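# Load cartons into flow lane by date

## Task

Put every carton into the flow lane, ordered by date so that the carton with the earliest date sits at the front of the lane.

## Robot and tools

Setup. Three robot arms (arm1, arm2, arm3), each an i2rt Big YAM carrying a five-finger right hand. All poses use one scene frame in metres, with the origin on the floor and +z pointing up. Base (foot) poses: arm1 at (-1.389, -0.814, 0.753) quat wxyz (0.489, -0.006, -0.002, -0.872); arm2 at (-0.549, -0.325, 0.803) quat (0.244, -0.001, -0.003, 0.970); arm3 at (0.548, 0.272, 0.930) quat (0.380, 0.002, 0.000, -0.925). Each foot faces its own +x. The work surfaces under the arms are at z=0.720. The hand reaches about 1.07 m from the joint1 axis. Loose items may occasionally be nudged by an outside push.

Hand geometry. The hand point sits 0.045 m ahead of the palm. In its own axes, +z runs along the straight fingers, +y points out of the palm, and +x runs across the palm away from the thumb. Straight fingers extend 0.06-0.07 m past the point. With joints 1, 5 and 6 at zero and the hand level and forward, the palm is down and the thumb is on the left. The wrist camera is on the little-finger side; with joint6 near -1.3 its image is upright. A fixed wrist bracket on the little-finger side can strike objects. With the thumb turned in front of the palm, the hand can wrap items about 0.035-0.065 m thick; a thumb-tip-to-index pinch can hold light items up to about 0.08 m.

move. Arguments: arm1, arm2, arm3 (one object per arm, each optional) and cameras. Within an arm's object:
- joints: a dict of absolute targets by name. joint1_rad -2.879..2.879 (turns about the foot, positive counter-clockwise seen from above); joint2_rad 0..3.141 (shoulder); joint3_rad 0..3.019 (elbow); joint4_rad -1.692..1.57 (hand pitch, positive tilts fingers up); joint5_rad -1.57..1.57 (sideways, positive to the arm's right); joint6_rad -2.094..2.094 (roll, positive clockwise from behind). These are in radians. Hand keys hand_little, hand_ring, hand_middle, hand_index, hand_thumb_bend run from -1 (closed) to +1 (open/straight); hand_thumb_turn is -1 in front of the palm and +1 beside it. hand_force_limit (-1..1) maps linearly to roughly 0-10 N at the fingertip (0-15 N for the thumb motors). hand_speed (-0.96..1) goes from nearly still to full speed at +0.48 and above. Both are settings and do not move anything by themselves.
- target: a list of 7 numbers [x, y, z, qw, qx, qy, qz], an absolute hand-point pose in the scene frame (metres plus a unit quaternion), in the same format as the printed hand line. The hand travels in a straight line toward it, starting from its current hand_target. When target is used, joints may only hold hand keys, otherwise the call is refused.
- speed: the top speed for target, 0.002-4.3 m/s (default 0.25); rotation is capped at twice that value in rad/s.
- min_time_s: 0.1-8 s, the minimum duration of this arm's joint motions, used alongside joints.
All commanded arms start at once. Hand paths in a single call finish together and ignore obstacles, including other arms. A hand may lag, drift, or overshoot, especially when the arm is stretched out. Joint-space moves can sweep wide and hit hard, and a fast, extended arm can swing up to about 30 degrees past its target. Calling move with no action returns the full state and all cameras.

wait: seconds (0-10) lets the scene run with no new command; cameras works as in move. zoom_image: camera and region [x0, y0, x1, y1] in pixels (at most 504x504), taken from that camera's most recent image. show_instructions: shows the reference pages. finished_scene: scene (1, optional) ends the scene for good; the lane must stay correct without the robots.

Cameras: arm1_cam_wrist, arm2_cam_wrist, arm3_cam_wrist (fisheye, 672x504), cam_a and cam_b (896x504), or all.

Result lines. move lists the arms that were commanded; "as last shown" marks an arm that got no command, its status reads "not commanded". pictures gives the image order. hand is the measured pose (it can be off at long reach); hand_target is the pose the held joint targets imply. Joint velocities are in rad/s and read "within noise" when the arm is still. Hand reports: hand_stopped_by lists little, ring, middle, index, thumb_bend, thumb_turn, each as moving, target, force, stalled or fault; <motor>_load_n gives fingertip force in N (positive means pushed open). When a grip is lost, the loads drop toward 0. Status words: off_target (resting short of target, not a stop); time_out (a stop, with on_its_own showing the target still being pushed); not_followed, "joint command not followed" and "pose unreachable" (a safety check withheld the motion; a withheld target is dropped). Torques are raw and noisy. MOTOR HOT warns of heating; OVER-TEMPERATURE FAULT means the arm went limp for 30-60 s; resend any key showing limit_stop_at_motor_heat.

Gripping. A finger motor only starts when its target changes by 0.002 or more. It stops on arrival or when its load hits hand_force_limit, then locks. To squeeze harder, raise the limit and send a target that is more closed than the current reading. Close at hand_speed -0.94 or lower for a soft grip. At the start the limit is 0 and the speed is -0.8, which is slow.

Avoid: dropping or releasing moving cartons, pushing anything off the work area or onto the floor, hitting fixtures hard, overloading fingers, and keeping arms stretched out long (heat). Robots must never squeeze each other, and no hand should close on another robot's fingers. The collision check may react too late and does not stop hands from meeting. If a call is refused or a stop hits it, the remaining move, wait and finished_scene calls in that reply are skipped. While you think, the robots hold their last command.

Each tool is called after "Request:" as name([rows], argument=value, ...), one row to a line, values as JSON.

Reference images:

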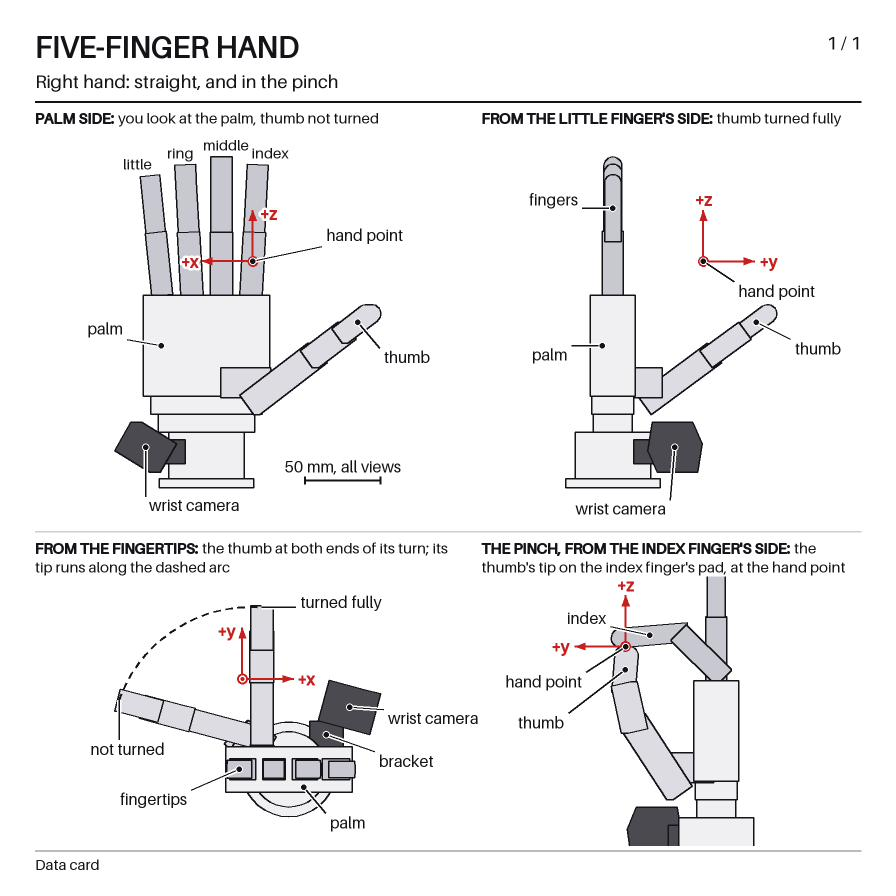

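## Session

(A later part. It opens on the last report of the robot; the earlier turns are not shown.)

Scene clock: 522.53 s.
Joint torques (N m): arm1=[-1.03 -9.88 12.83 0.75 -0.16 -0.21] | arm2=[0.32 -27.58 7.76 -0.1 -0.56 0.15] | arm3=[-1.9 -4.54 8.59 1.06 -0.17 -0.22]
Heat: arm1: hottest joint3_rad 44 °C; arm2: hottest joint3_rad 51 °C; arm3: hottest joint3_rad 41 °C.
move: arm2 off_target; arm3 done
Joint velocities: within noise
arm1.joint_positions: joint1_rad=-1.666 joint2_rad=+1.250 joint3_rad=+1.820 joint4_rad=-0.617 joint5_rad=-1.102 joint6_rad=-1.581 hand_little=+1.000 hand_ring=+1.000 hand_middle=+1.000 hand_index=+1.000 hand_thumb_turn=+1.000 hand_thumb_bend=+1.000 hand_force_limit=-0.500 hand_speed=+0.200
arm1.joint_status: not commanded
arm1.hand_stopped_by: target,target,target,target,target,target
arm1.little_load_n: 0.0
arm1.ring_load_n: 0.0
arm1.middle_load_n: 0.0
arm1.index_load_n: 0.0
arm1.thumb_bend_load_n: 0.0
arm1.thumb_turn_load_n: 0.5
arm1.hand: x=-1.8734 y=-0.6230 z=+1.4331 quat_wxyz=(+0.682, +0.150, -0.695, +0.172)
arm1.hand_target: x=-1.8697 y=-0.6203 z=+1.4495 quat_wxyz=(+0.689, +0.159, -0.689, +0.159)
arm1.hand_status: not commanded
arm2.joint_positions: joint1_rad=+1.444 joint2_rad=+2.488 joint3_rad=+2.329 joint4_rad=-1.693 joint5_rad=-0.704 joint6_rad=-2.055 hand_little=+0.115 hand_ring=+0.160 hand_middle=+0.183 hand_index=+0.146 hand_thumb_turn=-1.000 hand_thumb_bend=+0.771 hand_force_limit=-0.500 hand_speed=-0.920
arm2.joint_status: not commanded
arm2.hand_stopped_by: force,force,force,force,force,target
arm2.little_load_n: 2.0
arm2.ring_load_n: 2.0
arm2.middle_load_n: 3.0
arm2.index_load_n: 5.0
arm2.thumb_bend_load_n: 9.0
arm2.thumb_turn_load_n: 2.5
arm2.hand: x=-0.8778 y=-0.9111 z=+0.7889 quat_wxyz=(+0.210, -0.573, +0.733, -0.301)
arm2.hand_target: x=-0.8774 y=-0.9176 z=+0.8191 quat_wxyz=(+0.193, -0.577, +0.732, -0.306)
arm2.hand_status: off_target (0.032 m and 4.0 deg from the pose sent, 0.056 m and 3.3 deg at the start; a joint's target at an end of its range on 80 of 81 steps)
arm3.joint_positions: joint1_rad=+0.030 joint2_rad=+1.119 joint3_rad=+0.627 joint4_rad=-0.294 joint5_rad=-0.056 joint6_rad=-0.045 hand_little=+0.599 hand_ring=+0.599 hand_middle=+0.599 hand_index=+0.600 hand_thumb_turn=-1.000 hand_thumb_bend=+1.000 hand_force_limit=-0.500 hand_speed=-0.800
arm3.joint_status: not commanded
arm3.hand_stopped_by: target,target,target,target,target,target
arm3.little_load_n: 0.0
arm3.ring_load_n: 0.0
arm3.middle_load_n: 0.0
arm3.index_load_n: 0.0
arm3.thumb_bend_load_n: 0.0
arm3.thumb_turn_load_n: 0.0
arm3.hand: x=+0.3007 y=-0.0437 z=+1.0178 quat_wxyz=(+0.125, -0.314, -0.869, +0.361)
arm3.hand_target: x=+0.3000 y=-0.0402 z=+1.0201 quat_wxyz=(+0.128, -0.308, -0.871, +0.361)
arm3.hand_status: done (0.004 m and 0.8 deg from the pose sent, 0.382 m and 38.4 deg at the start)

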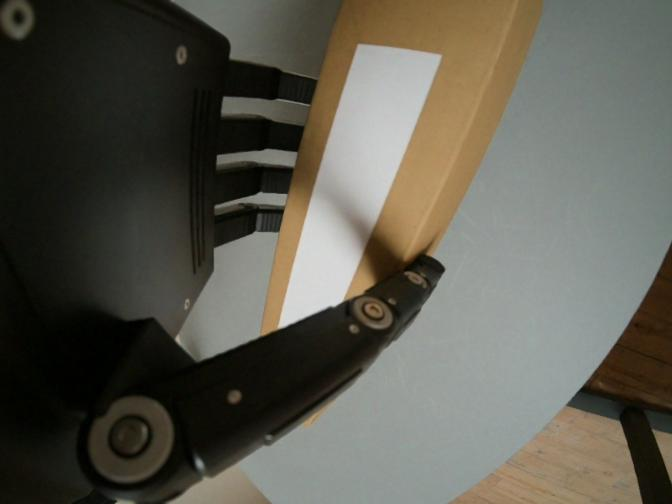

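Request:
move(arm2={"target": [-0.86, -0.90, 0.94, 0.2407, -0.5811, 0.7179, -0.2974], "speed": 0.12}, cameras=["arm2_cam_wrist"])

Request:
move(arm2={"target": [-0.743, -0.694, 1.02, 0.0988, -0.2391, -0.8924, 0.3697], "speed": 0.25}, cameras=["arm2_cam_wrist", "cam_a"])

Scene clock: 524.83 s.
Joint torques (N m): arm1=[-1.08 -9.82 12.85 0.72 -0.15 -0.21] | arm2=[0.85 -25 8.16 0.14 -0.73 0.12] | arm3=[-1.9 -4.42 8.58 1.05 -0.17 -0.22]
Heat: arm1: hottest joint3_rad 44 °C; arm2: hottest joint3_rad 51 °C; arm3: hottest joint3_rad 41 °C.
move: arm2 off_target
Joint velocities: within noise
arm1, arm3: as last shown
arm1.thumb_turn_load_n: 0.0
arm2.joint_positions: joint1_rad=+1.444 joint2_rad=+2.236 joint3_rad=+2.212 joint4_rad=-1.693 joint5_rad=-0.707 joint6_rad=-1.972 hand_little=+0.115 hand_ring=+0.160 hand_middle=+0.183 hand_index=+0.146 hand_thumb_turn=-1.000 hand_thumb_bend=+0.771 hand_force_limit=-0.500 hand_speed=-0.920
arm2.joint_status: not commanded
arm2.hand_stopped_by: force,force,force,force,force,target
arm2.little_load_n: 2.0
arm2.ring_load_n: 1.5
arm2.middle_load_n: 2.5
arm2.index_load_n: 5.0
arm2.thumb_bend_load_n: 9.0
arm2.thumb_turn_load_n: 2.5
arm2.hand: x=-0.8659 y=-0.8955 z=+0.9137 quat_wxyz=(+0.163, -0.564, +0.747, -0.313)
arm2.hand_target: x=-0.8594 y=-0.8995 z=+0.9392 quat_wxyz=(+0.150, -0.568, +0.743, -0.320)
arm2.hand_status: off_target (0.027 m and 9.9 deg from the pose sent, 0.153 m and 4.0 deg at the start; a joint's target at an end of its range on 58 of 58 steps)
arm3.hand: x=+0.3007 y=-0.0436 z=+1.0177 quat_wxyz=(+0.125, -0.314, -0.869, +0.361)
arm3.hand_target: x=+0.3000 y=-0.0401 z=+1.0201 quat_wxyz=(+0.128, -0.308, -0.871, +0.361)

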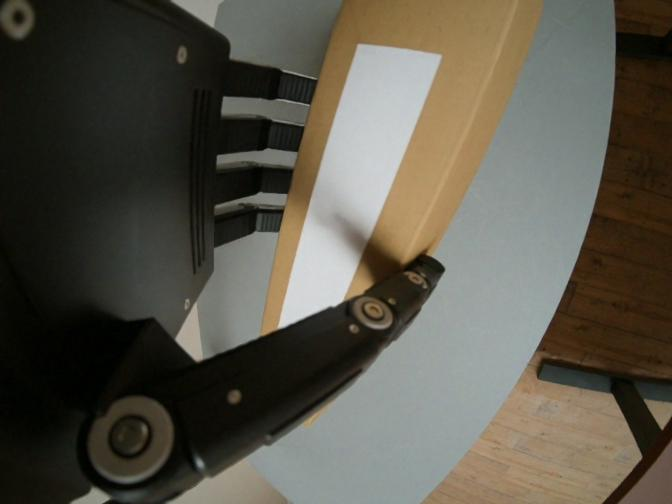

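Scene clock: 529.37 s.
Joint torques (N m): arm1=[-1.03 -9.82 12.86 0.72 -0.16 -0.21] | arm2=[1.38 -7.88 9.63 1.74 0.05 0.13] | arm3=[-1.9 -4.6 8.58 1.06 -0.17 -0.22]
Heat: arm1: hottest joint3_rad 44 °C; arm2: hottest joint3_rad 50 °C; arm3: hottest joint3_rad 41 °C.
move: arm2 off_target
Joint velocities: within noise
arm1, arm3: as last shown
arm2.joint_positions: joint1_rad=+1.482 joint2_rad=+1.055 joint3_rad=+0.920 joint4_rad=-0.675 joint5_rad=-0.034 joint6_rad=-0.045 hand_little=+0.115 hand_ring=+0.160 hand_middle=+0.183 hand_index=+0.146 hand_thumb_turn=-1.000 hand_thumb_bend=+0.771 hand_force_limit=-0.500 hand_speed=-0.920
arm2.joint_status: not commanded
arm2.hand_stopped_by: force,force,force,force,force,target
arm2.little_load_n: 2.0
arm2.ring_load_n: 2.0
arm2.middle_load_n: 3.0
arm2.index_load_n: 5.0
arm2.thumb_bend_load_n: 9.0
arm2.thumb_turn_load_n: 3.0
arm2.hand: x=-0.7487 y=-0.6893 z=+1.0059 quat_wxyz=(-0.099, +0.241, +0.898, -0.355)
arm2.hand_target: x=-0.7430 y=-0.6938 z=+1.0198 quat_wxyz=(-0.098, +0.239, +0.892, -0.370)
arm2.hand_status: off_target (0.016 m and 1.9 deg from the pose sent, 0.259 m and 101.8 deg at the start)

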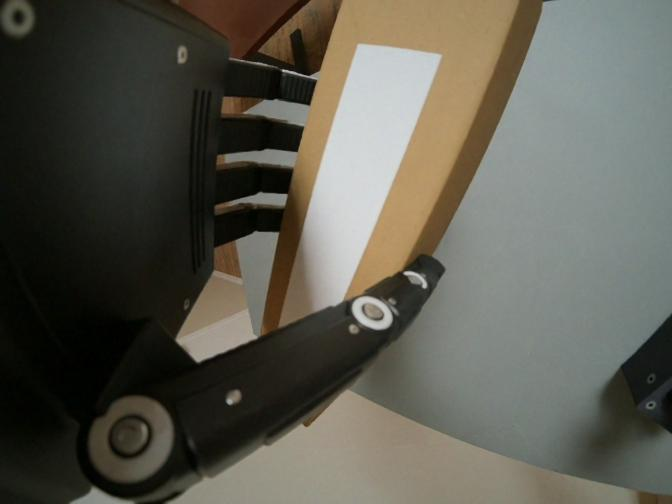

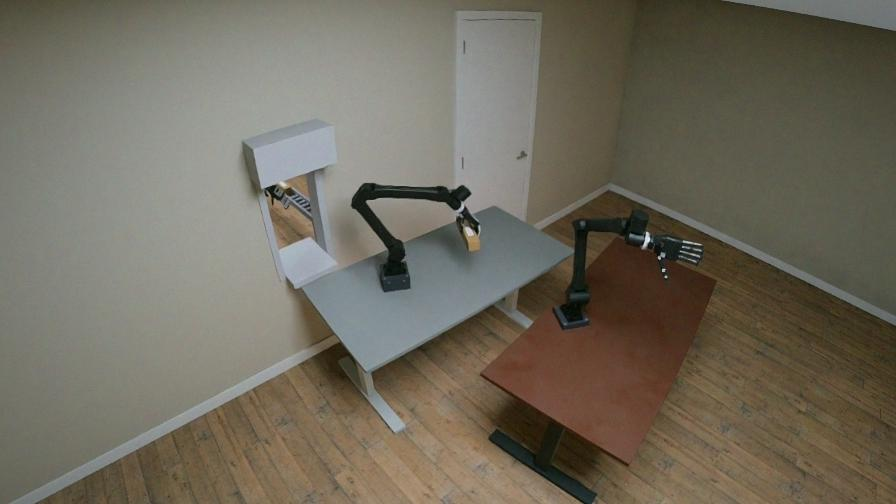

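Request:
move(arm2={"joints": {"joint1_rad": -1.75}, "min_time_s": 5.5})

Request:
move(arm2={"target": [-0.13, 0.008, 0.96, 0.3536, -0.8536, 0.3536, -0.1464], "speed": 0.18}, cameras=["arm2_cam_wrist"])

Scene clock: 535.40 s.
Joint torques (N m): arm1=[-1.03 -9.88 12.83 0.73 -0.16 -0.21] | arm2=[-1.03 -7.41 9.66 1.73 -0.06 0.15] | arm3=[-1.85 -4.54 8.59 1.07 -0.17 -0.22]
Heat: arm1: hottest joint3_rad 44 °C; arm2: hottest joint3_rad 50 °C; arm3: hottest joint3_rad 41 °C.
move: arm2 done
Joint velocities: within noise
arm1, arm3: as last shown
arm2.joint_positions: joint1_rad=-1.739 joint2_rad=+1.055 joint3_rad=+0.920 joint4_rad=-0.675 joint5_rad=-0.030 joint6_rad=-0.043 hand_little=+0.115 hand_ring=+0.160 hand_middle=+0.183 hand_index=+0.146 hand_thumb_turn=-1.000 hand_thumb_bend=+0.771 hand_force_limit=-0.500 hand_speed=-0.920
arm2.joint_status: all done
arm2.hand_stopped_by: force,force,force,force,force,target
arm2.little_load_n: 2.0
arm2.ring_load_n: 1.5
arm2.middle_load_n: 3.0
arm2.index_load_n: 4.5
arm2.thumb_bend_load_n: 9.0
arm2.thumb_turn_load_n: 2.5
arm2.hand: x=-0.3232 y=+0.0198 z=+1.0119 quat_wxyz=(-0.356, +0.885, -0.277, +0.116)
arm2.hand_target: x=-0.3194 y=+0.0185 z=+1.0259 quat_wxyz=(-0.370, +0.876, -0.285, +0.120)
arm2.hand_status: not commanded
pictures: none

Scene clock: 537.43 s.
Joint torques (N m): arm1=[-1.08 -9.82 12.85 0.73 -0.16 -0.21] | arm2=[-0.85 -10.81 12.82 2.55 -0.27 -0.03] | arm3=[-1.85 -4.6 8.59 1.05 -0.18 -0.21]
Heat: arm1: hottest joint3_rad 44 °C; arm2: hottest joint3_rad 50 °C; arm3: hottest joint3_rad 41 °C.
move: arm2 off_target
Joint velocities: within noise
arm1, arm3: as last shown
arm2.joint_positions: joint1_rad=-2.057 joint2_rad=+1.427 joint3_rad=+1.032 joint4_rad=-0.487 joint5_rad=-0.136 joint6_rad=-0.140 hand_little=+0.115 hand_ring=+0.160 hand_middle=+0.183 hand_index=+0.146 hand_thumb_turn=-1.000 hand_thumb_bend=+0.771 hand_force_limit=-0.500 hand_speed=-0.920
arm2.joint_status: not commanded
arm2.hand_stopped_by: force,force,force,force,force,target
arm2.little_load_n: 2.0
arm2.ring_load_n: 2.0
arm2.middle_load_n: 3.0
arm2.index_load_n: 5.0
arm2.thumb_bend_load_n: 9.0
arm2.thumb_turn_load_n: 2.5
arm2.hand: x=-0.1568 y=-0.0044 z=+0.9306 quat_wxyz=(-0.323, +0.866, -0.361, +0.125)
arm2.hand_target: x=-0.1319 y=+0.0065 z=+0.9607 quat_wxyz=(-0.353, +0.854, -0.354, +0.147)
arm2.hand_status: off_target (0.042 m and 4.6 deg from the pose sent, 0.200 m and 10.1 deg at the start)

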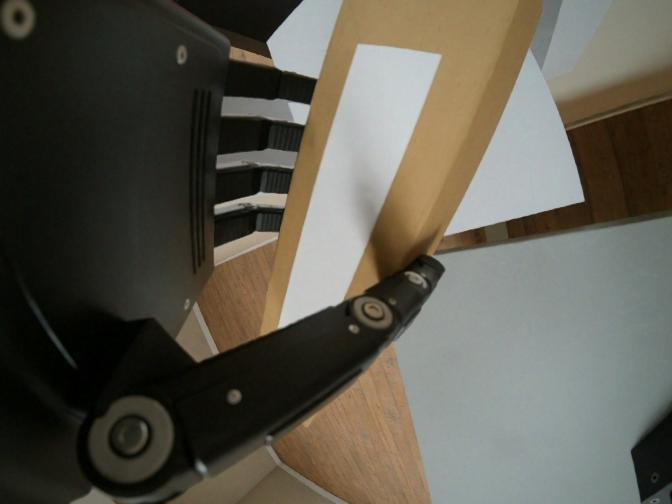

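Request:
move(arm2={"target": [0.008, 0.014, 0.93, 0.3536, -0.8536, 0.3536, -0.1464], "speed": 0.15}, cameras=["arm2_cam_wrist"])

Request:
move(arm2={"target": [0.008, 0.014, 0.86, 0.3536, -0.8536, 0.3536, -0.1464], "speed": 0.12}, cameras=["arm2_cam_wrist", "arm3_cam_wrist"])

Scene clock: 539.53 s.
Joint torques (N m): arm1=[-1.03 -9.88 12.86 0.72 -0.15 -0.21] | arm2=[-1.08 -15.97 12.77 1.81 -0.32 -0.04] | arm3=[-1.9 -4.54 8.58 1.09 -0.17 -0.22]
Heat: arm1: hottest joint3_rad 44 °C; arm2: hottest joint3_rad 51 °C; arm3: hottest joint3_rad 41 °C.
move: arm2 off_target
Joint velocities: within noise
arm1, arm3: as last shown
arm2.joint_positions: joint1_rad=-2.179 joint2_rad=+1.760 joint3_rad=+1.356 joint4_rad=-0.473 joint5_rad=-0.221 joint6_rad=-0.232 hand_little=+0.115 hand_ring=+0.160 hand_middle=+0.183 hand_index=+0.146 hand_thumb_turn=-1.000 hand_thumb_bend=+0.771 hand_force_limit=-0.500 hand_speed=-0.920
arm2.joint_status: not commanded
arm2.hand_stopped_by: force,force,force,force,force,target
arm2.little_load_n: 2.0
arm2.ring_load_n: 2.0
arm2.middle_load_n: 2.5
arm2.index_load_n: 5.0
arm2.thumb_bend_load_n: 9.0
arm2.thumb_turn_load_n: 2.5
arm2.hand: x=-0.0170 y=+0.0094 z=+0.9050 quat_wxyz=(-0.333, +0.862, -0.359, +0.128)
arm2.hand_target: x=+0.0064 y=+0.0130 z=+0.9305 quat_wxyz=(-0.353, +0.854, -0.354, +0.147)
arm2.hand_status: off_target (0.036 m and 3.3 deg from the pose sent, 0.166 m and 4.6 deg at the start)

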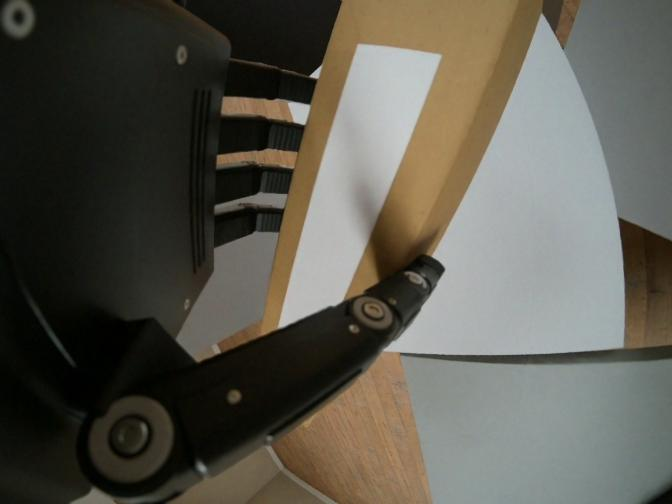

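Scene clock: 540.93 s.
Joint torques (N m): arm1=[-0.97 -9.88 12.85 0.72 -0.16 -0.21] | arm2=[-0.97 -17.49 8.91 2.56 -0.32 -0.03] | arm3=[-1.96 -4.48 8.59 1.07 -0.17 -0.22]
Heat: arm1: hottest joint3_rad 44 °C; arm2: hottest joint3_rad 51 °C; arm3: hottest joint3_rad 41 °C.
move: arm2 off_target
Joint velocities: within noise
arm1, arm3: as last shown
arm2.joint_positions: joint1_rad=-2.179 joint2_rad=+1.848 joint3_rad=+1.309 joint4_rad=-0.325 joint5_rad=-0.222 joint6_rad=-0.232 hand_little=+0.115 hand_ring=+0.160 hand_middle=+0.183 hand_index=+0.146 hand_thumb_turn=-1.000 hand_thumb_bend=+0.771 hand_force_limit=-0.500 hand_speed=-0.920
arm2.joint_status: not commanded
arm2.hand_stopped_by: force,force,force,force,force,target
arm2.little_load_n: 2.0
arm2.ring_load_n: 2.0
arm2.middle_load_n: 3.0
arm2.index_load_n: 5.0
arm2.thumb_bend_load_n: 9.5
arm2.thumb_turn_load_n: 2.5
arm2.hand: x=-0.0070 y=+0.0147 z=+0.8468 quat_wxyz=(-0.338, +0.861, -0.358, +0.132)
arm2.hand_target: x=+0.0075 y=+0.0137 z=+0.8601 quat_wxyz=(-0.353, +0.854, -0.354, +0.146)
arm2.hand_status: off_target (0.020 m and 2.6 deg from the pose sent, 0.052 m and 3.3 deg at the start)

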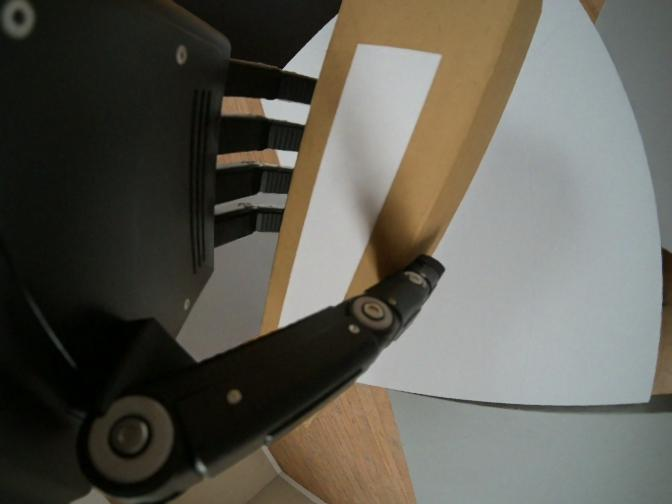

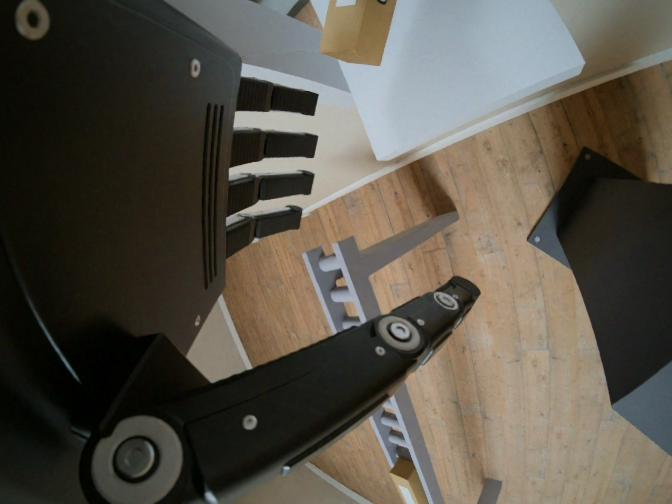

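Request:
zoom_image(camera="arm3_cam_wrist", region=[310, 0, 410, 75])

Scaled by 5.040 from the camera's image (finer frame: 960x720).

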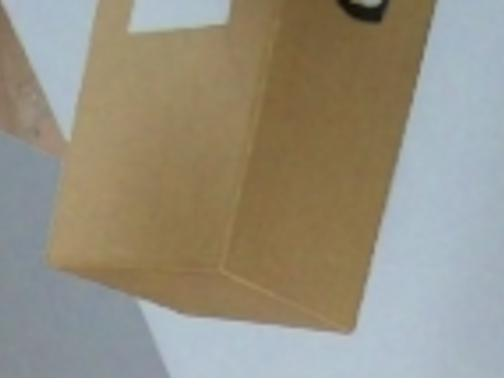

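Request:
move(arm2={"target": [0.0, 0.014, 0.81, 0.3536, -0.8536, 0.3536, -0.1464], "speed": 0.12})

Request:
move(arm2={"target": [0.0, 0.014, 0.79, 0.3536, -0.8536, 0.3536, -0.1464], "speed": 0.08}, cameras=["arm2_cam_wrist", "arm3_cam_wrist"])

Scene clock: 542.53 s.
Joint torques (N m): arm1=[-1.08 -9.88 12.85 0.73 -0.15 -0.21] | arm2=[-0.5 -17.55 8.32 2.55 -0.18 0.01] | arm3=[-1.9 -4.37 8.55 1.05 -0.17 -0.22]
Heat: arm1: hottest joint3_rad 44 °C; arm2: hottest joint3_rad 51 °C; arm3: hottest joint3_rad 41 °C.
move: arm2 off_target
Joint velocities: within noise
arm1, arm3: as last shown
arm1.thumb_turn_load_n: -0.5
arm2.joint_positions: joint1_rad=-2.179 joint2_rad=+1.904 joint3_rad=+1.239 joint4_rad=-0.198 joint5_rad=-0.222 joint6_rad=-0.232 hand_little=+0.115 hand_ring=+0.160 hand_middle=+0.183 hand_index=+0.146 hand_thumb_turn=-1.000 hand_thumb_bend=+0.771 hand_force_limit=-0.500 hand_speed=-0.920
arm2.joint_status: not commanded
arm2.hand_stopped_by: force,force,force,force,force,target
arm2.little_load_n: 2.0
arm2.ring_load_n: 2.0
arm2.middle_load_n: 3.0
arm2.index_load_n: 5.0
arm2.thumb_bend_load_n: 9.0
arm2.thumb_turn_load_n: 2.5
arm2.hand: x=-0.0138 y=+0.0115 z=+0.7975 quat_wxyz=(-0.338, +0.860, -0.357, +0.132)
arm2.hand_target: x=-0.0004 y=+0.0138 z=+0.8102 quat_wxyz=(-0.353, +0.854, -0.354, +0.146)
arm2.hand_status: off_target (0.019 m and 2.5 deg from the pose sent, 0.038 m and 2.6 deg at the start)
pictures: none

Scene clock: 543.67 s.
Joint torques (N m): arm1=[-1.03 -9.88 12.85 0.72 -0.16 -0.21] | arm2=[-0.44 -16.91 7.77 2.51 -0.21 0.03] | arm3=[-1.96 -4.48 8.62 1.03 -0.17 -0.22]
Heat: arm1: hottest joint3_rad 44 °C; arm2: hottest joint3_rad 51 °C; arm3: hottest joint3_rad 40 °C.
move: arm2 off_target
Joint velocities: within noise
arm1.joint_positions: joint1_rad=-1.666 joint2_rad=+1.250 joint3_rad=+1.820 joint4_rad=-0.617 joint5_rad=-1.102 joint6_rad=-1.581 hand_little=+1.000 hand_ring=+1.000 hand_middle=+1.000 hand_index=+1.000 hand_thumb_turn=+1.000 hand_thumb_bend=+1.000 hand_force_limit=-0.500 hand_speed=+0.200
arm1.joint_status: not commanded
arm1.hand_stopped_by: target,target,target,target,target,target
arm1.little_load_n: 0.0
arm1.ring_load_n: 0.0
arm1.middle_load_n: 0.0
arm1.index_load_n: 0.0
arm1.thumb_bend_load_n: 0.0
arm1.thumb_turn_load_n: 0.0
arm1.hand: x=-1.8734 y=-0.6230 z=+1.4331 quat_wxyz=(+0.682, +0.150, -0.695, +0.172)
arm1.hand_target: x=-1.8697 y=-0.6203 z=+1.4495 quat_wxyz=(+0.689, +0.159, -0.689, +0.159)
arm1.hand_status: not commanded
arm2.joint_positions: joint1_rad=-2.179 joint2_rad=+1.927 joint3_rad=+1.231 joint4_rad=-0.150 joint5_rad=-0.221 joint6_rad=-0.235 hand_little=+0.115 hand_ring=+0.160 hand_middle=+0.183 hand_index=+0.146 hand_thumb_turn=-1.000 hand_thumb_bend=+0.771 hand_force_limit=-0.500 hand_speed=-0.920
arm2.joint_status: not commanded
arm2.hand_stopped_by: force,force,force,force,force,target
arm2.little_load_n: 1.5
arm2.ring_load_n: 1.5
arm2.middle_load_n: 2.5
arm2.index_load_n: 5.5
arm2.thumb_bend_load_n: 8.5
arm2.thumb_turn_load_n: 3.5
arm2.hand: x=-0.0097 y=+0.0133 z=+0.7861 quat_wxyz=(-0.344, +0.858, -0.355, +0.138)
arm2.hand_target: x=-0.0001 y=+0.0139 z=+0.7902 quat_wxyz=(-0.354, +0.854, -0.354, +0.146)
arm2.hand_status: off_target (0.011 m and 1.5 deg from the pose sent, 0.016 m and 2.5 deg at the start)
arm3.joint_positions: joint1_rad=+0.030 joint2_rad=+1.119 joint3_rad=+0.627 joint4_rad=-0.294 joint5_rad=-0.056 joint6_rad=-0.045 hand_little=+0.599 hand_ring=+0.599 hand_middle=+0.599 hand_index=+0.600 hand_thumb_turn=-1.000 hand_thumb_bend=+1.000 hand_force_limit=-0.500 hand_speed=-0.800
arm3.joint_status: not commanded
arm3.hand_stopped_by: target,target,target,target,target,target
arm3.little_load_n: 0.0
arm3.ring_load_n: 0.0
arm3.middle_load_n: -0.5
arm3.index_load_n: 0.0
arm3.thumb_bend_load_n: 0.0
arm3.thumb_turn_load_n: 0.0
arm3.hand: x=+0.3007 y=-0.0436 z=+1.0177 quat_wxyz=(+0.125, -0.314, -0.869, +0.361)
arm3.hand_target: x=+0.3000 y=-0.0401 z=+1.0201 quat_wxyz=(+0.128, -0.308, -0.871, +0.361)
arm3.hand_status: not commanded

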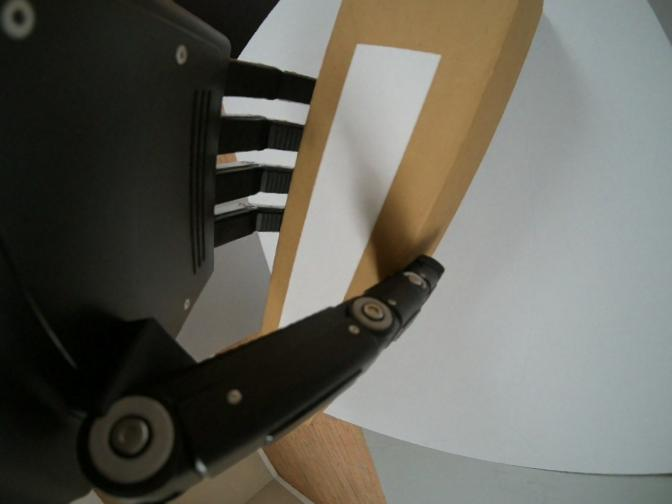

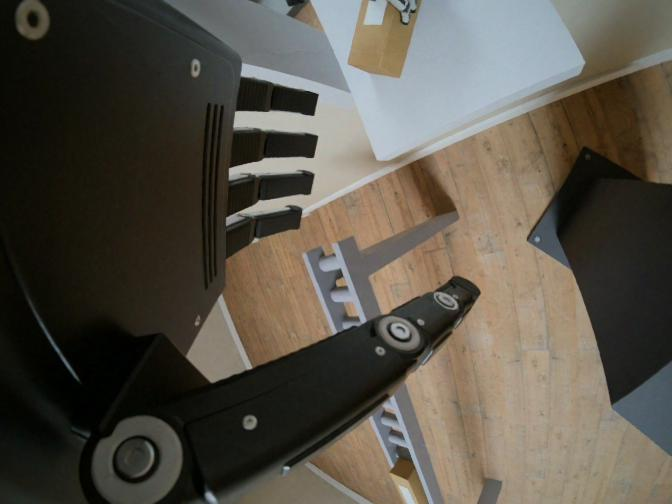

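Request:
move(arm2={"target": [0.0, 0.014, 0.774, 0.3536, -0.8536, 0.3536, -0.1464], "speed": 0.05})

Request:
move(arm2={"joints": {"hand_speed": -0.85, "hand_little": 0.44, "hand_ring": 0.44, "hand_middle": 0.44, "hand_index": 0.44, "hand_thumb_bend": 1}}, cameras=["arm2_cam_wrist"])

Request:
move(arm2={"target": [-0.008, 0.018, 0.93, 0.3536, -0.8536, 0.3536, -0.1464], "speed": 0.12})

Request:
move(arm2={"target": [-0.27, -0.02, 1.0, 0.3536, -0.8536, 0.3536, -0.1464], "speed": 0.25}, cameras=["arm2_cam_wrist", "arm3_cam_wrist", "cam_a"])

Scene clock: 544.87 s.
Joint torques (N m): arm1=[-1.08 -9.82 12.83 0.73 -0.16 -0.21] | arm2=[-0.62 -15.62 7.27 2.58 -0.21 0.03] | arm3=[-1.9 -4.48 8.59 1.06 -0.17 -0.22]
Heat: arm1: hottest joint3_rad 44 °C; arm2: hottest joint3_rad 51 °C; arm3: hottest joint3_rad 40 °C.
move: arm2 off_target
Joint velocities: within noise
arm1, arm3: as last shown
arm1.index_load_n: 0.5
arm2.joint_positions: joint1_rad=-2.179 joint2_rad=+1.936 joint3_rad=+1.227 joint4_rad=-0.115 joint5_rad=-0.221 joint6_rad=-0.235 hand_little=+0.115 hand_ring=+0.160 hand_middle=+0.183 hand_index=+0.146 hand_thumb_turn=-1.000 hand_thumb_bend=+0.771 hand_force_limit=-0.500 hand_speed=-0.920
arm2.joint_status: not commanded
arm2.hand_stopped_by: force,force,force,force,force,target
arm2.little_load_n: 1.0
arm2.ring_load_n: 1.0
arm2.middle_load_n: 2.5
arm2.index_load_n: 5.5
arm2.thumb_bend_load_n: 9.0
arm2.thumb_turn_load_n: 5.0
arm2.hand: x=-0.0054 y=+0.0155 z=+0.7830 quat_wxyz=(-0.352, +0.855, -0.352, +0.145)
arm2.hand_target: x=-0.0004 y=+0.0138 z=+0.7740 quat_wxyz=(-0.353, +0.854, -0.354, +0.146)
arm2.hand_status: off_target (0.011 m and 0.4 deg from the pose sent, 0.016 m and 1.5 deg at the start)
arm3.middle_load_n: 0.0
pictures: none

Scene clock: 546.43 s.
Joint torques (N m): arm1=[-1.03 -9.88 12.83 0.72 -0.15 -0.21] | arm2=[-0.62 -15.68 7.28 2.32 -0.19 0.03] | arm3=[-1.9 -4.54 8.61 1.1 -0.18 -0.22]
Heat: arm1: hottest joint3_rad 44 °C; arm2: hottest joint3_rad 51 °C; arm3: hottest joint3_rad 40 °C.
move: arm2 done
Joint velocities: within noise
arm1, arm3: as last shown
arm1.index_load_n: 0.0
arm2.joint_positions: joint1_rad=-2.179 joint2_rad=+1.938 joint3_rad=+1.227 joint4_rad=-0.107 joint5_rad=-0.221 joint6_rad=-0.235 hand_little=+0.440 hand_ring=+0.440 hand_middle=+0.440 hand_index=+0.440 hand_thumb_turn=-1.000 hand_thumb_bend=+1.000 hand_force_limit=-0.500 hand_speed=-0.850
arm2.joint_status: all done
arm2.hand_stopped_by: target,target,target,target,target,target
arm2.little_load_n: 0.0
arm2.ring_load_n: 0.0
arm2.middle_load_n: 0.0
arm2.index_load_n: 0.0
arm2.thumb_bend_load_n: 0.5
arm2.thumb_turn_load_n: 0.0
arm2.hand: x=-0.0040 y=+0.0163 z=+0.7831 quat_wxyz=(-0.354, +0.854, -0.351, +0.147)
arm2.hand_target: x=-0.0003 y=+0.0138 z=+0.7740 quat_wxyz=(-0.353, +0.854, -0.354, +0.146)
arm2.hand_status: not commanded
arm3.thumb_bend_load_n: -0.5

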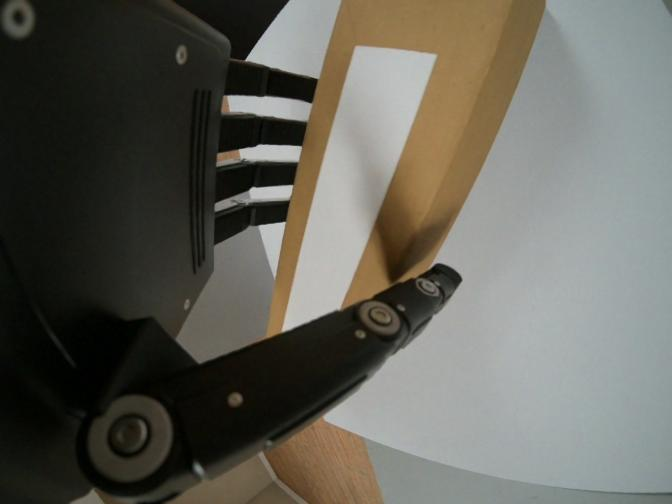

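Scene clock: 548.53 s.
Joint torques (N m): arm1=[-1.03 -9.82 12.83 0.73 -0.16 -0.2] | arm2=[0.62 -16.79 11.3 1.44 0.01 0.12] | arm3=[-1.9 -4.54 8.59 1.05 -0.17 -0.21]
Heat: arm1: hottest joint3_rad 45 °C; arm2: hottest joint3_rad 51 °C; arm3: hottest joint3_rad 40 °C.
move: arm2 off_target
Joint velocities: within noise
arm1, arm3: as last shown
arm2.joint_positions: joint1_rad=-2.179 joint2_rad=+1.744 joint3_rad=+1.334 joint4_rad=-0.446 joint5_rad=-0.218 joint6_rad=-0.235 hand_little=+0.440 hand_ring=+0.440 hand_middle=+0.440 hand_index=+0.440 hand_thumb_turn=-1.000 hand_thumb_bend=+1.000 hand_force_limit=-0.500 hand_speed=-0.850
arm2.joint_status: not commanded
arm2.hand_stopped_by: target,target,target,target,target,target
arm2.little_load_n: 0.0
arm2.ring_load_n: 0.0
arm2.middle_load_n: 0.0
arm2.index_load_n: 0.0
arm2.thumb_bend_load_n: 0.0
arm2.thumb_turn_load_n: 0.0
arm2.hand: x=-0.0178 y=+0.0082 z=+0.9071 quat_wxyz=(-0.340, +0.860, -0.356, +0.136)
arm2.hand_target: x=-0.0088 y=+0.0176 z=+0.9301 quat_wxyz=(-0.354, +0.853, -0.354, +0.146)
arm2.hand_status: off_target (0.027 m and 2.1 deg from the pose sent, 0.147 m and 0.3 deg at the start)
pictures: none

Scene clock: 550.57 s.
Joint torques (N m): arm1=[-1.08 -9.88 12.85 0.73 -0.15 -0.21] | arm2=[1.32 -6.12 8.76 1.48 0.11 0.08] | arm3=[-1.96 -4.37 8.62 1.03 -0.18 -0.22]
Heat: arm1: hottest joint3_rad 45 °C; arm2: hottest joint3_rad 51 °C; arm3: hottest joint3_rad 40 °C.
move: arm2 done
Joint velocities: within noise
arm1, arm3: as last shown
arm2.joint_positions: joint1_rad=-1.915 joint2_rad=+1.057 joint3_rad=+0.880 joint4_rad=-0.612 joint5_rad=-0.029 joint6_rad=-0.038 hand_little=+0.440 hand_ring=+0.440 hand_middle=+0.440 hand_index=+0.440 hand_thumb_turn=-1.000 hand_thumb_bend=+1.000 hand_force_limit=-0.500 hand_speed=-0.850
arm2.joint_status: not commanded
arm2.hand_stopped_by: target,target,target,target,target,target
arm2.little_load_n: 0.0
arm2.ring_load_n: 0.0
arm2.middle_load_n: 0.0
arm2.index_load_n: 0.0
arm2.thumb_bend_load_n: 0.0
arm2.thumb_turn_load_n: 0.0
arm2.hand: x=-0.2638 y=-0.0231 z=+0.9993 quat_wxyz=(-0.354, +0.852, -0.354, +0.150)
arm2.hand_target: x=-0.2700 y=-0.0201 z=+1.0000 quat_wxyz=(-0.354, +0.854, -0.354, +0.146)
arm2.hand_status: done (0.007 m and 0.5 deg from the pose sent, 0.270 m and 2.1 deg at the start)
arm3.middle_load_n: -0.5
arm3.thumb_bend_load_n: 0.0

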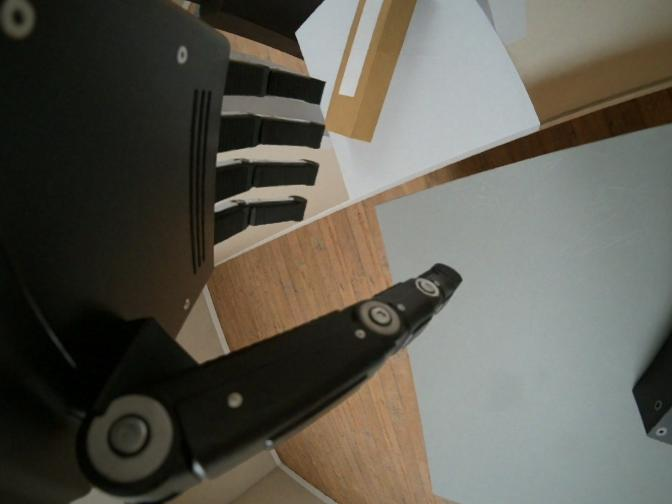

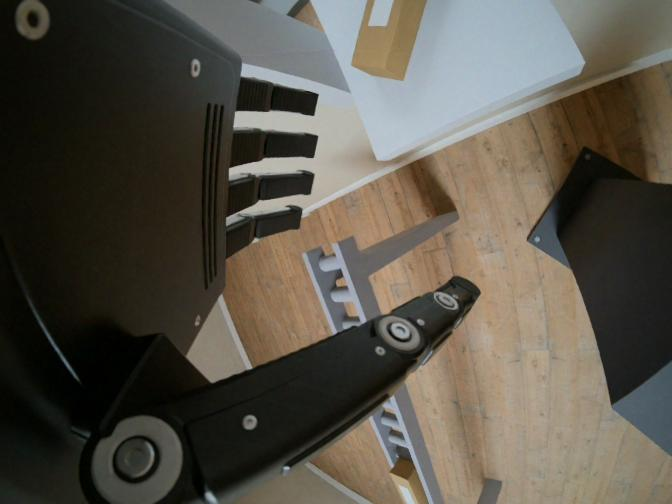

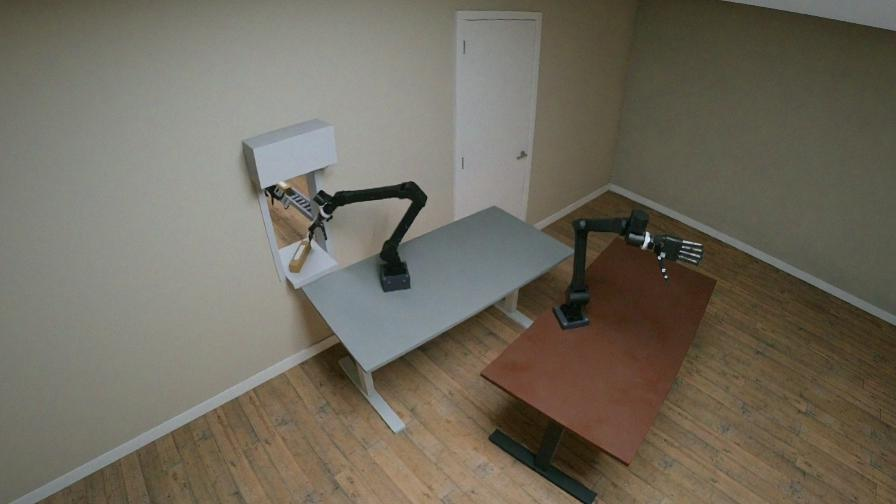

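Request:
move(arm3={"joints": {"hand_little": 0.4, "hand_ring": 0.4, "hand_middle": 0.4, "hand_index": 0.4}, "target": [-0.015, -0.018, 0.925, 0.1277, -0.3084, -0.8709, 0.3607], "speed": 0.18}, cameras=["arm3_cam_wrist"])

Request:
move(arm3={"target": [-0.02, -0.01, 0.85, 0.1277, -0.3084, -0.8709, 0.3607], "speed": 0.15}, cameras=["arm3_cam_wrist"])

Scene clock: 553.53 s.
Joint torques (N m): arm1=[-1.03 -9.82 12.85 0.73 -0.15 -0.21] | arm2=[1.32 -6.18 8.77 1.51 0.11 0.13] | arm3=[-1.49 -12.1 11.4 0.88 -0.4 -0.21]
Heat: arm1: hottest joint3_rad 45 °C; arm2: hottest joint3_rad 51 °C; arm3: hottest joint3_rad 41 °C.
move: arm3 off_target
Joint velocities: within noise
arm1, arm2: as last shown
arm2.joint_positions: joint1_rad=-1.915 joint2_rad=+1.057 joint3_rad=+0.880 joint4_rad=-0.612 joint5_rad=-0.028 joint6_rad=-0.038 hand_little=+0.440 hand_ring=+0.440 hand_middle=+0.440 hand_index=+0.440 hand_thumb_turn=-1.000 hand_thumb_bend=+1.000 hand_force_limit=-0.500 hand_speed=-0.850
arm2.hand: x=-0.2637 y=-0.0231 z=+0.9993 quat_wxyz=(-0.354, +0.852, -0.355, +0.150)
arm2.hand_target: x=-0.2699 y=-0.0202 z=+1.0000 quat_wxyz=(-0.354, +0.854, -0.354, +0.146)
arm3.joint_positions: joint1_rad=-0.420 joint2_rad=+1.902 joint3_rad=+1.204 joint4_rad=-0.191 joint5_rad=-0.362 joint6_rad=-0.377 hand_little=+0.400 hand_ring=+0.400 hand_middle=+0.400 hand_index=+0.400 hand_thumb_turn=-1.000 hand_thumb_bend=+1.000 hand_force_limit=-0.500 hand_speed=-0.800
arm3.joint_status: all done
arm3.hand_stopped_by: target,target,target,target,target,target
arm3.little_load_n: 0.0
arm3.ring_load_n: 0.0
arm3.middle_load_n: 0.0
arm3.index_load_n: 0.0
arm3.thumb_bend_load_n: 0.0
arm3.thumb_turn_load_n: 0.0
arm3.hand: x=+0.0041 y=-0.0124 z=+0.9105 quat_wxyz=(+0.114, -0.321, -0.872, +0.351)
arm3.hand_target: x=-0.0142 y=-0.0176 z=+0.9254 quat_wxyz=(+0.128, -0.309, -0.871, +0.361)
arm3.hand_status: off_target (0.025 m and 2.4 deg from the pose sent, 0.330 m and 0.8 deg at the start)

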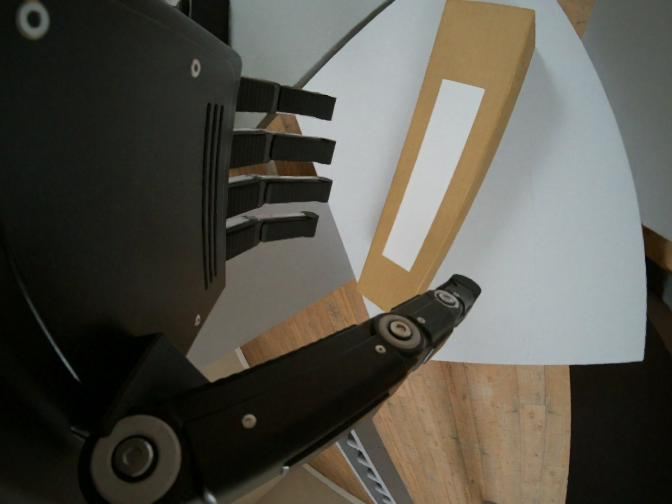

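Scene clock: 554.83 s.
Joint torques (N m): arm1=[-1.03 -9.88 12.85 0.73 -0.16 -0.21] | arm2=[1.26 -6.36 8.79 1.52 0.11 0.12] | arm3=[-1.96 -13.33 8.47 1.83 -0.41 -0.22]
Heat: arm1: hottest joint3_rad 45 °C; arm2: hottest joint3_rad 51 °C; arm3: hottest joint3_rad 41 °C.
move: arm3 off_target
Joint velocities: within noise
arm1, arm2: as last shown
arm1.middle_load_n: -0.5
arm2.thumb_turn_load_n: 0.5
arm3.joint_positions: joint1_rad=-0.431 joint2_rad=+2.049 joint3_rad=+1.204 joint4_rad=-0.062 joint5_rad=-0.373 joint6_rad=-0.391 hand_little=+0.400 hand_ring=+0.400 hand_middle=+0.400 hand_index=+0.400 hand_thumb_turn=-1.000 hand_thumb_bend=+1.000 hand_force_limit=-0.500 hand_speed=-0.800
arm3.joint_status: not commanded
arm3.hand_stopped_by: target,target,target,target,target,target
arm3.little_load_n: 0.0
arm3.ring_load_n: 0.0
arm3.middle_load_n: 0.0
arm3.index_load_n: 0.0
arm3.thumb_bend_load_n: 0.0
arm3.thumb_turn_load_n: 0.0
arm3.hand: x=-0.0016 y=-0.0087 z=+0.8379 quat_wxyz=(+0.109, -0.320, -0.875, +0.348)
arm3.hand_target: x=-0.0195 y=-0.0098 z=+0.8503 quat_wxyz=(+0.128, -0.308, -0.871, +0.360)
arm3.hand_status: off_target (0.022 m and 3.0 deg from the pose sent, 0.065 m and 2.4 deg at the start)

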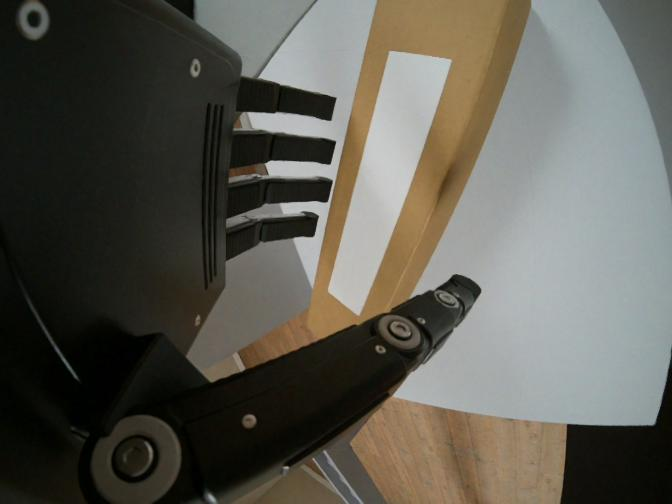

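Request:
move(arm3={"target": [-0.014, -0.015, 0.816, 0.1277, -0.3084, -0.8709, 0.3607], "speed": 0.1}, cameras=["arm3_cam_wrist"])

Request:
move(arm3={"target": [-0.013, -0.015, 0.811, 0.1277, -0.3084, -0.8709, 0.3607], "speed": 0.1, "joints": {"hand_speed": -0.92, "hand_force_limit": 0, "hand_index": -0.02, "hand_middle": -0.02, "hand_thumb_bend": -0.05}}, cameras=["arm3_cam_wrist"])

Scene clock: 556.37 s.
Joint torques (N m): arm1=[-1.08 -9.82 12.83 0.72 -0.16 -0.21] | arm2=[1.32 -6.18 8.81 1.52 0.12 0.13] | arm3=[-1.03 -13.39 6.8 1.84 -0.11 -0.12]
Heat: arm1: hottest joint3_rad 45 °C; arm2: hottest joint3_rad 51 °C; arm3: hottest joint3_rad 41 °C.
move: arm3 done
Joint velocities: within noise
arm1, arm2: as last shown
arm1.middle_load_n: 0.0
arm1.thumb_turn_load_n: -0.5
arm2.thumb_bend_load_n: 0.5
arm2.thumb_turn_load_n: 0.0
arm3.joint_positions: joint1_rad=-0.431 joint2_rad=+2.109 joint3_rad=+1.204 joint4_rad=+0.019 joint5_rad=-0.372 joint6_rad=-0.391 hand_little=+0.400 hand_ring=+0.400 hand_middle=+0.400 hand_index=+0.400 hand_thumb_turn=-1.000 hand_thumb_bend=+1.000 hand_force_limit=-0.500 hand_speed=-0.800
arm3.joint_status: not commanded
arm3.hand_stopped_by: target,target,target,target,target,target
arm3.little_load_n: 0.0
arm3.ring_load_n: 0.0
arm3.middle_load_n: 0.0
arm3.index_load_n: 0.0
arm3.thumb_bend_load_n: 0.0
arm3.thumb_turn_load_n: 0.0
arm3.hand: x=-0.0065 y=-0.0103 z=+0.8107 quat_wxyz=(+0.116, -0.317, -0.872, +0.354)
arm3.hand_target: x=-0.0138 y=-0.0150 z=+0.8162 quat_wxyz=(+0.128, -0.308, -0.871, +0.361)
arm3.hand_status: done (0.010 m and 1.8 deg from the pose sent, 0.026 m and 3.0 deg at the start)

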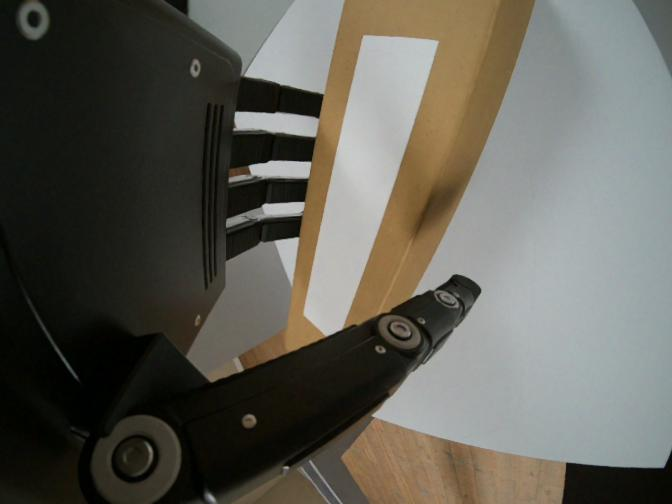

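Scene clock: 560.80 s.
Joint torques (N m): arm1=[-0.97 -9.88 12.83 0.72 -0.16 -0.21] | arm2=[1.32 -6.24 8.76 1.5 0.12 0.13] | arm3=[-0.79 -13.16 6.53 1.8 -0.16 -0.11]
Heat: arm1: hottest joint3_rad 45 °C; arm2: hottest joint3_rad 51 °C; arm3: hottest joint3_rad 40 °C.
move: arm3 off_target
Joint velocities: within noise
arm1.joint_positions: joint1_rad=-1.666 joint2_rad=+1.250 joint3_rad=+1.820 joint4_rad=-0.617 joint5_rad=-1.102 joint6_rad=-1.581 hand_little=+1.000 hand_ring=+1.000 hand_middle=+1.000 hand_index=+1.000 hand_thumb_turn=+1.000 hand_thumb_bend=+1.000 hand_force_limit=-0.500 hand_speed=+0.200
arm1.joint_status: not commanded
arm1.hand_stopped_by: target,target,target,target,target,target
arm1.little_load_n: 0.0
arm1.ring_load_n: 0.0
arm1.middle_load_n: 0.0
arm1.index_load_n: 0.0
arm1.thumb_bend_load_n: 0.0
arm1.thumb_turn_load_n: 0.0
arm1.hand: x=-1.8734 y=-0.6230 z=+1.4331 quat_wxyz=(+0.682, +0.150, -0.695, +0.172)
arm1.hand_target: x=-1.8697 y=-0.6203 z=+1.4495 quat_wxyz=(+0.689, +0.159, -0.689, +0.159)
arm1.hand_status: not commanded
arm2: as last shown
arm2.thumb_bend_load_n: 0.0
arm3.joint_positions: joint1_rad=-0.431 joint2_rad=+2.113 joint3_rad=+1.204 joint4_rad=+0.034 joint5_rad=-0.370 joint6_rad=-0.391 hand_little=+0.400 hand_ring=+0.400 hand_middle=+0.118 hand_index=+0.095 hand_thumb_turn=-1.000 hand_thumb_bend=+0.850 hand_force_limit=+0.000 hand_speed=-0.920
arm3.joint_status: hand_middle off_target (ended at +0.118, target -0.020); hand_index off_target (ended at +0.095, target -0.020); hand_thumb_bend off_target (ended at +0.850, target -0.050); the others done
arm3.hand_stopped_by: target,target,force,force,force,target
arm3.little_load_n: -0.5
arm3.ring_load_n: 0.0
arm3.middle_load_n: 4.5
arm3.index_load_n: 5.0
arm3.thumb_bend_load_n: 8.5
arm3.thumb_turn_load_n: 0.0
arm3.hand: x=-0.0090 y=-0.0109 z=+0.8093 quat_wxyz=(+0.121, -0.316, -0.871, +0.356)
arm3.hand_target: x=-0.0129 y=-0.0149 z=+0.8110 quat_wxyz=(+0.128, -0.309, -0.871, +0.361)
arm3.hand_status: done (0.006 m and 1.3 deg from the pose sent, 0.008 m and 1.9 deg at the start)

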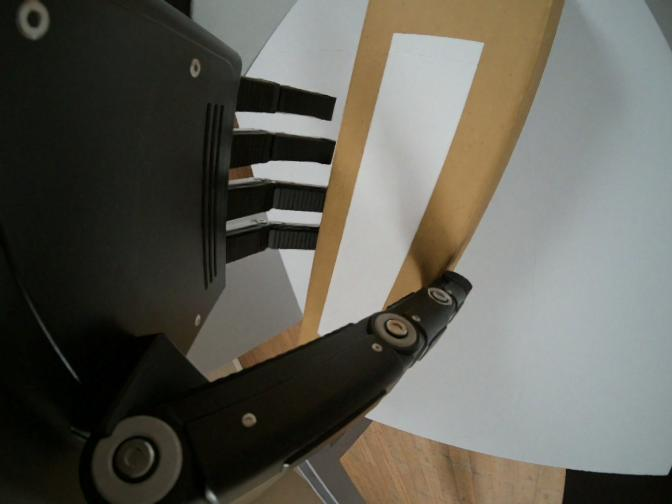

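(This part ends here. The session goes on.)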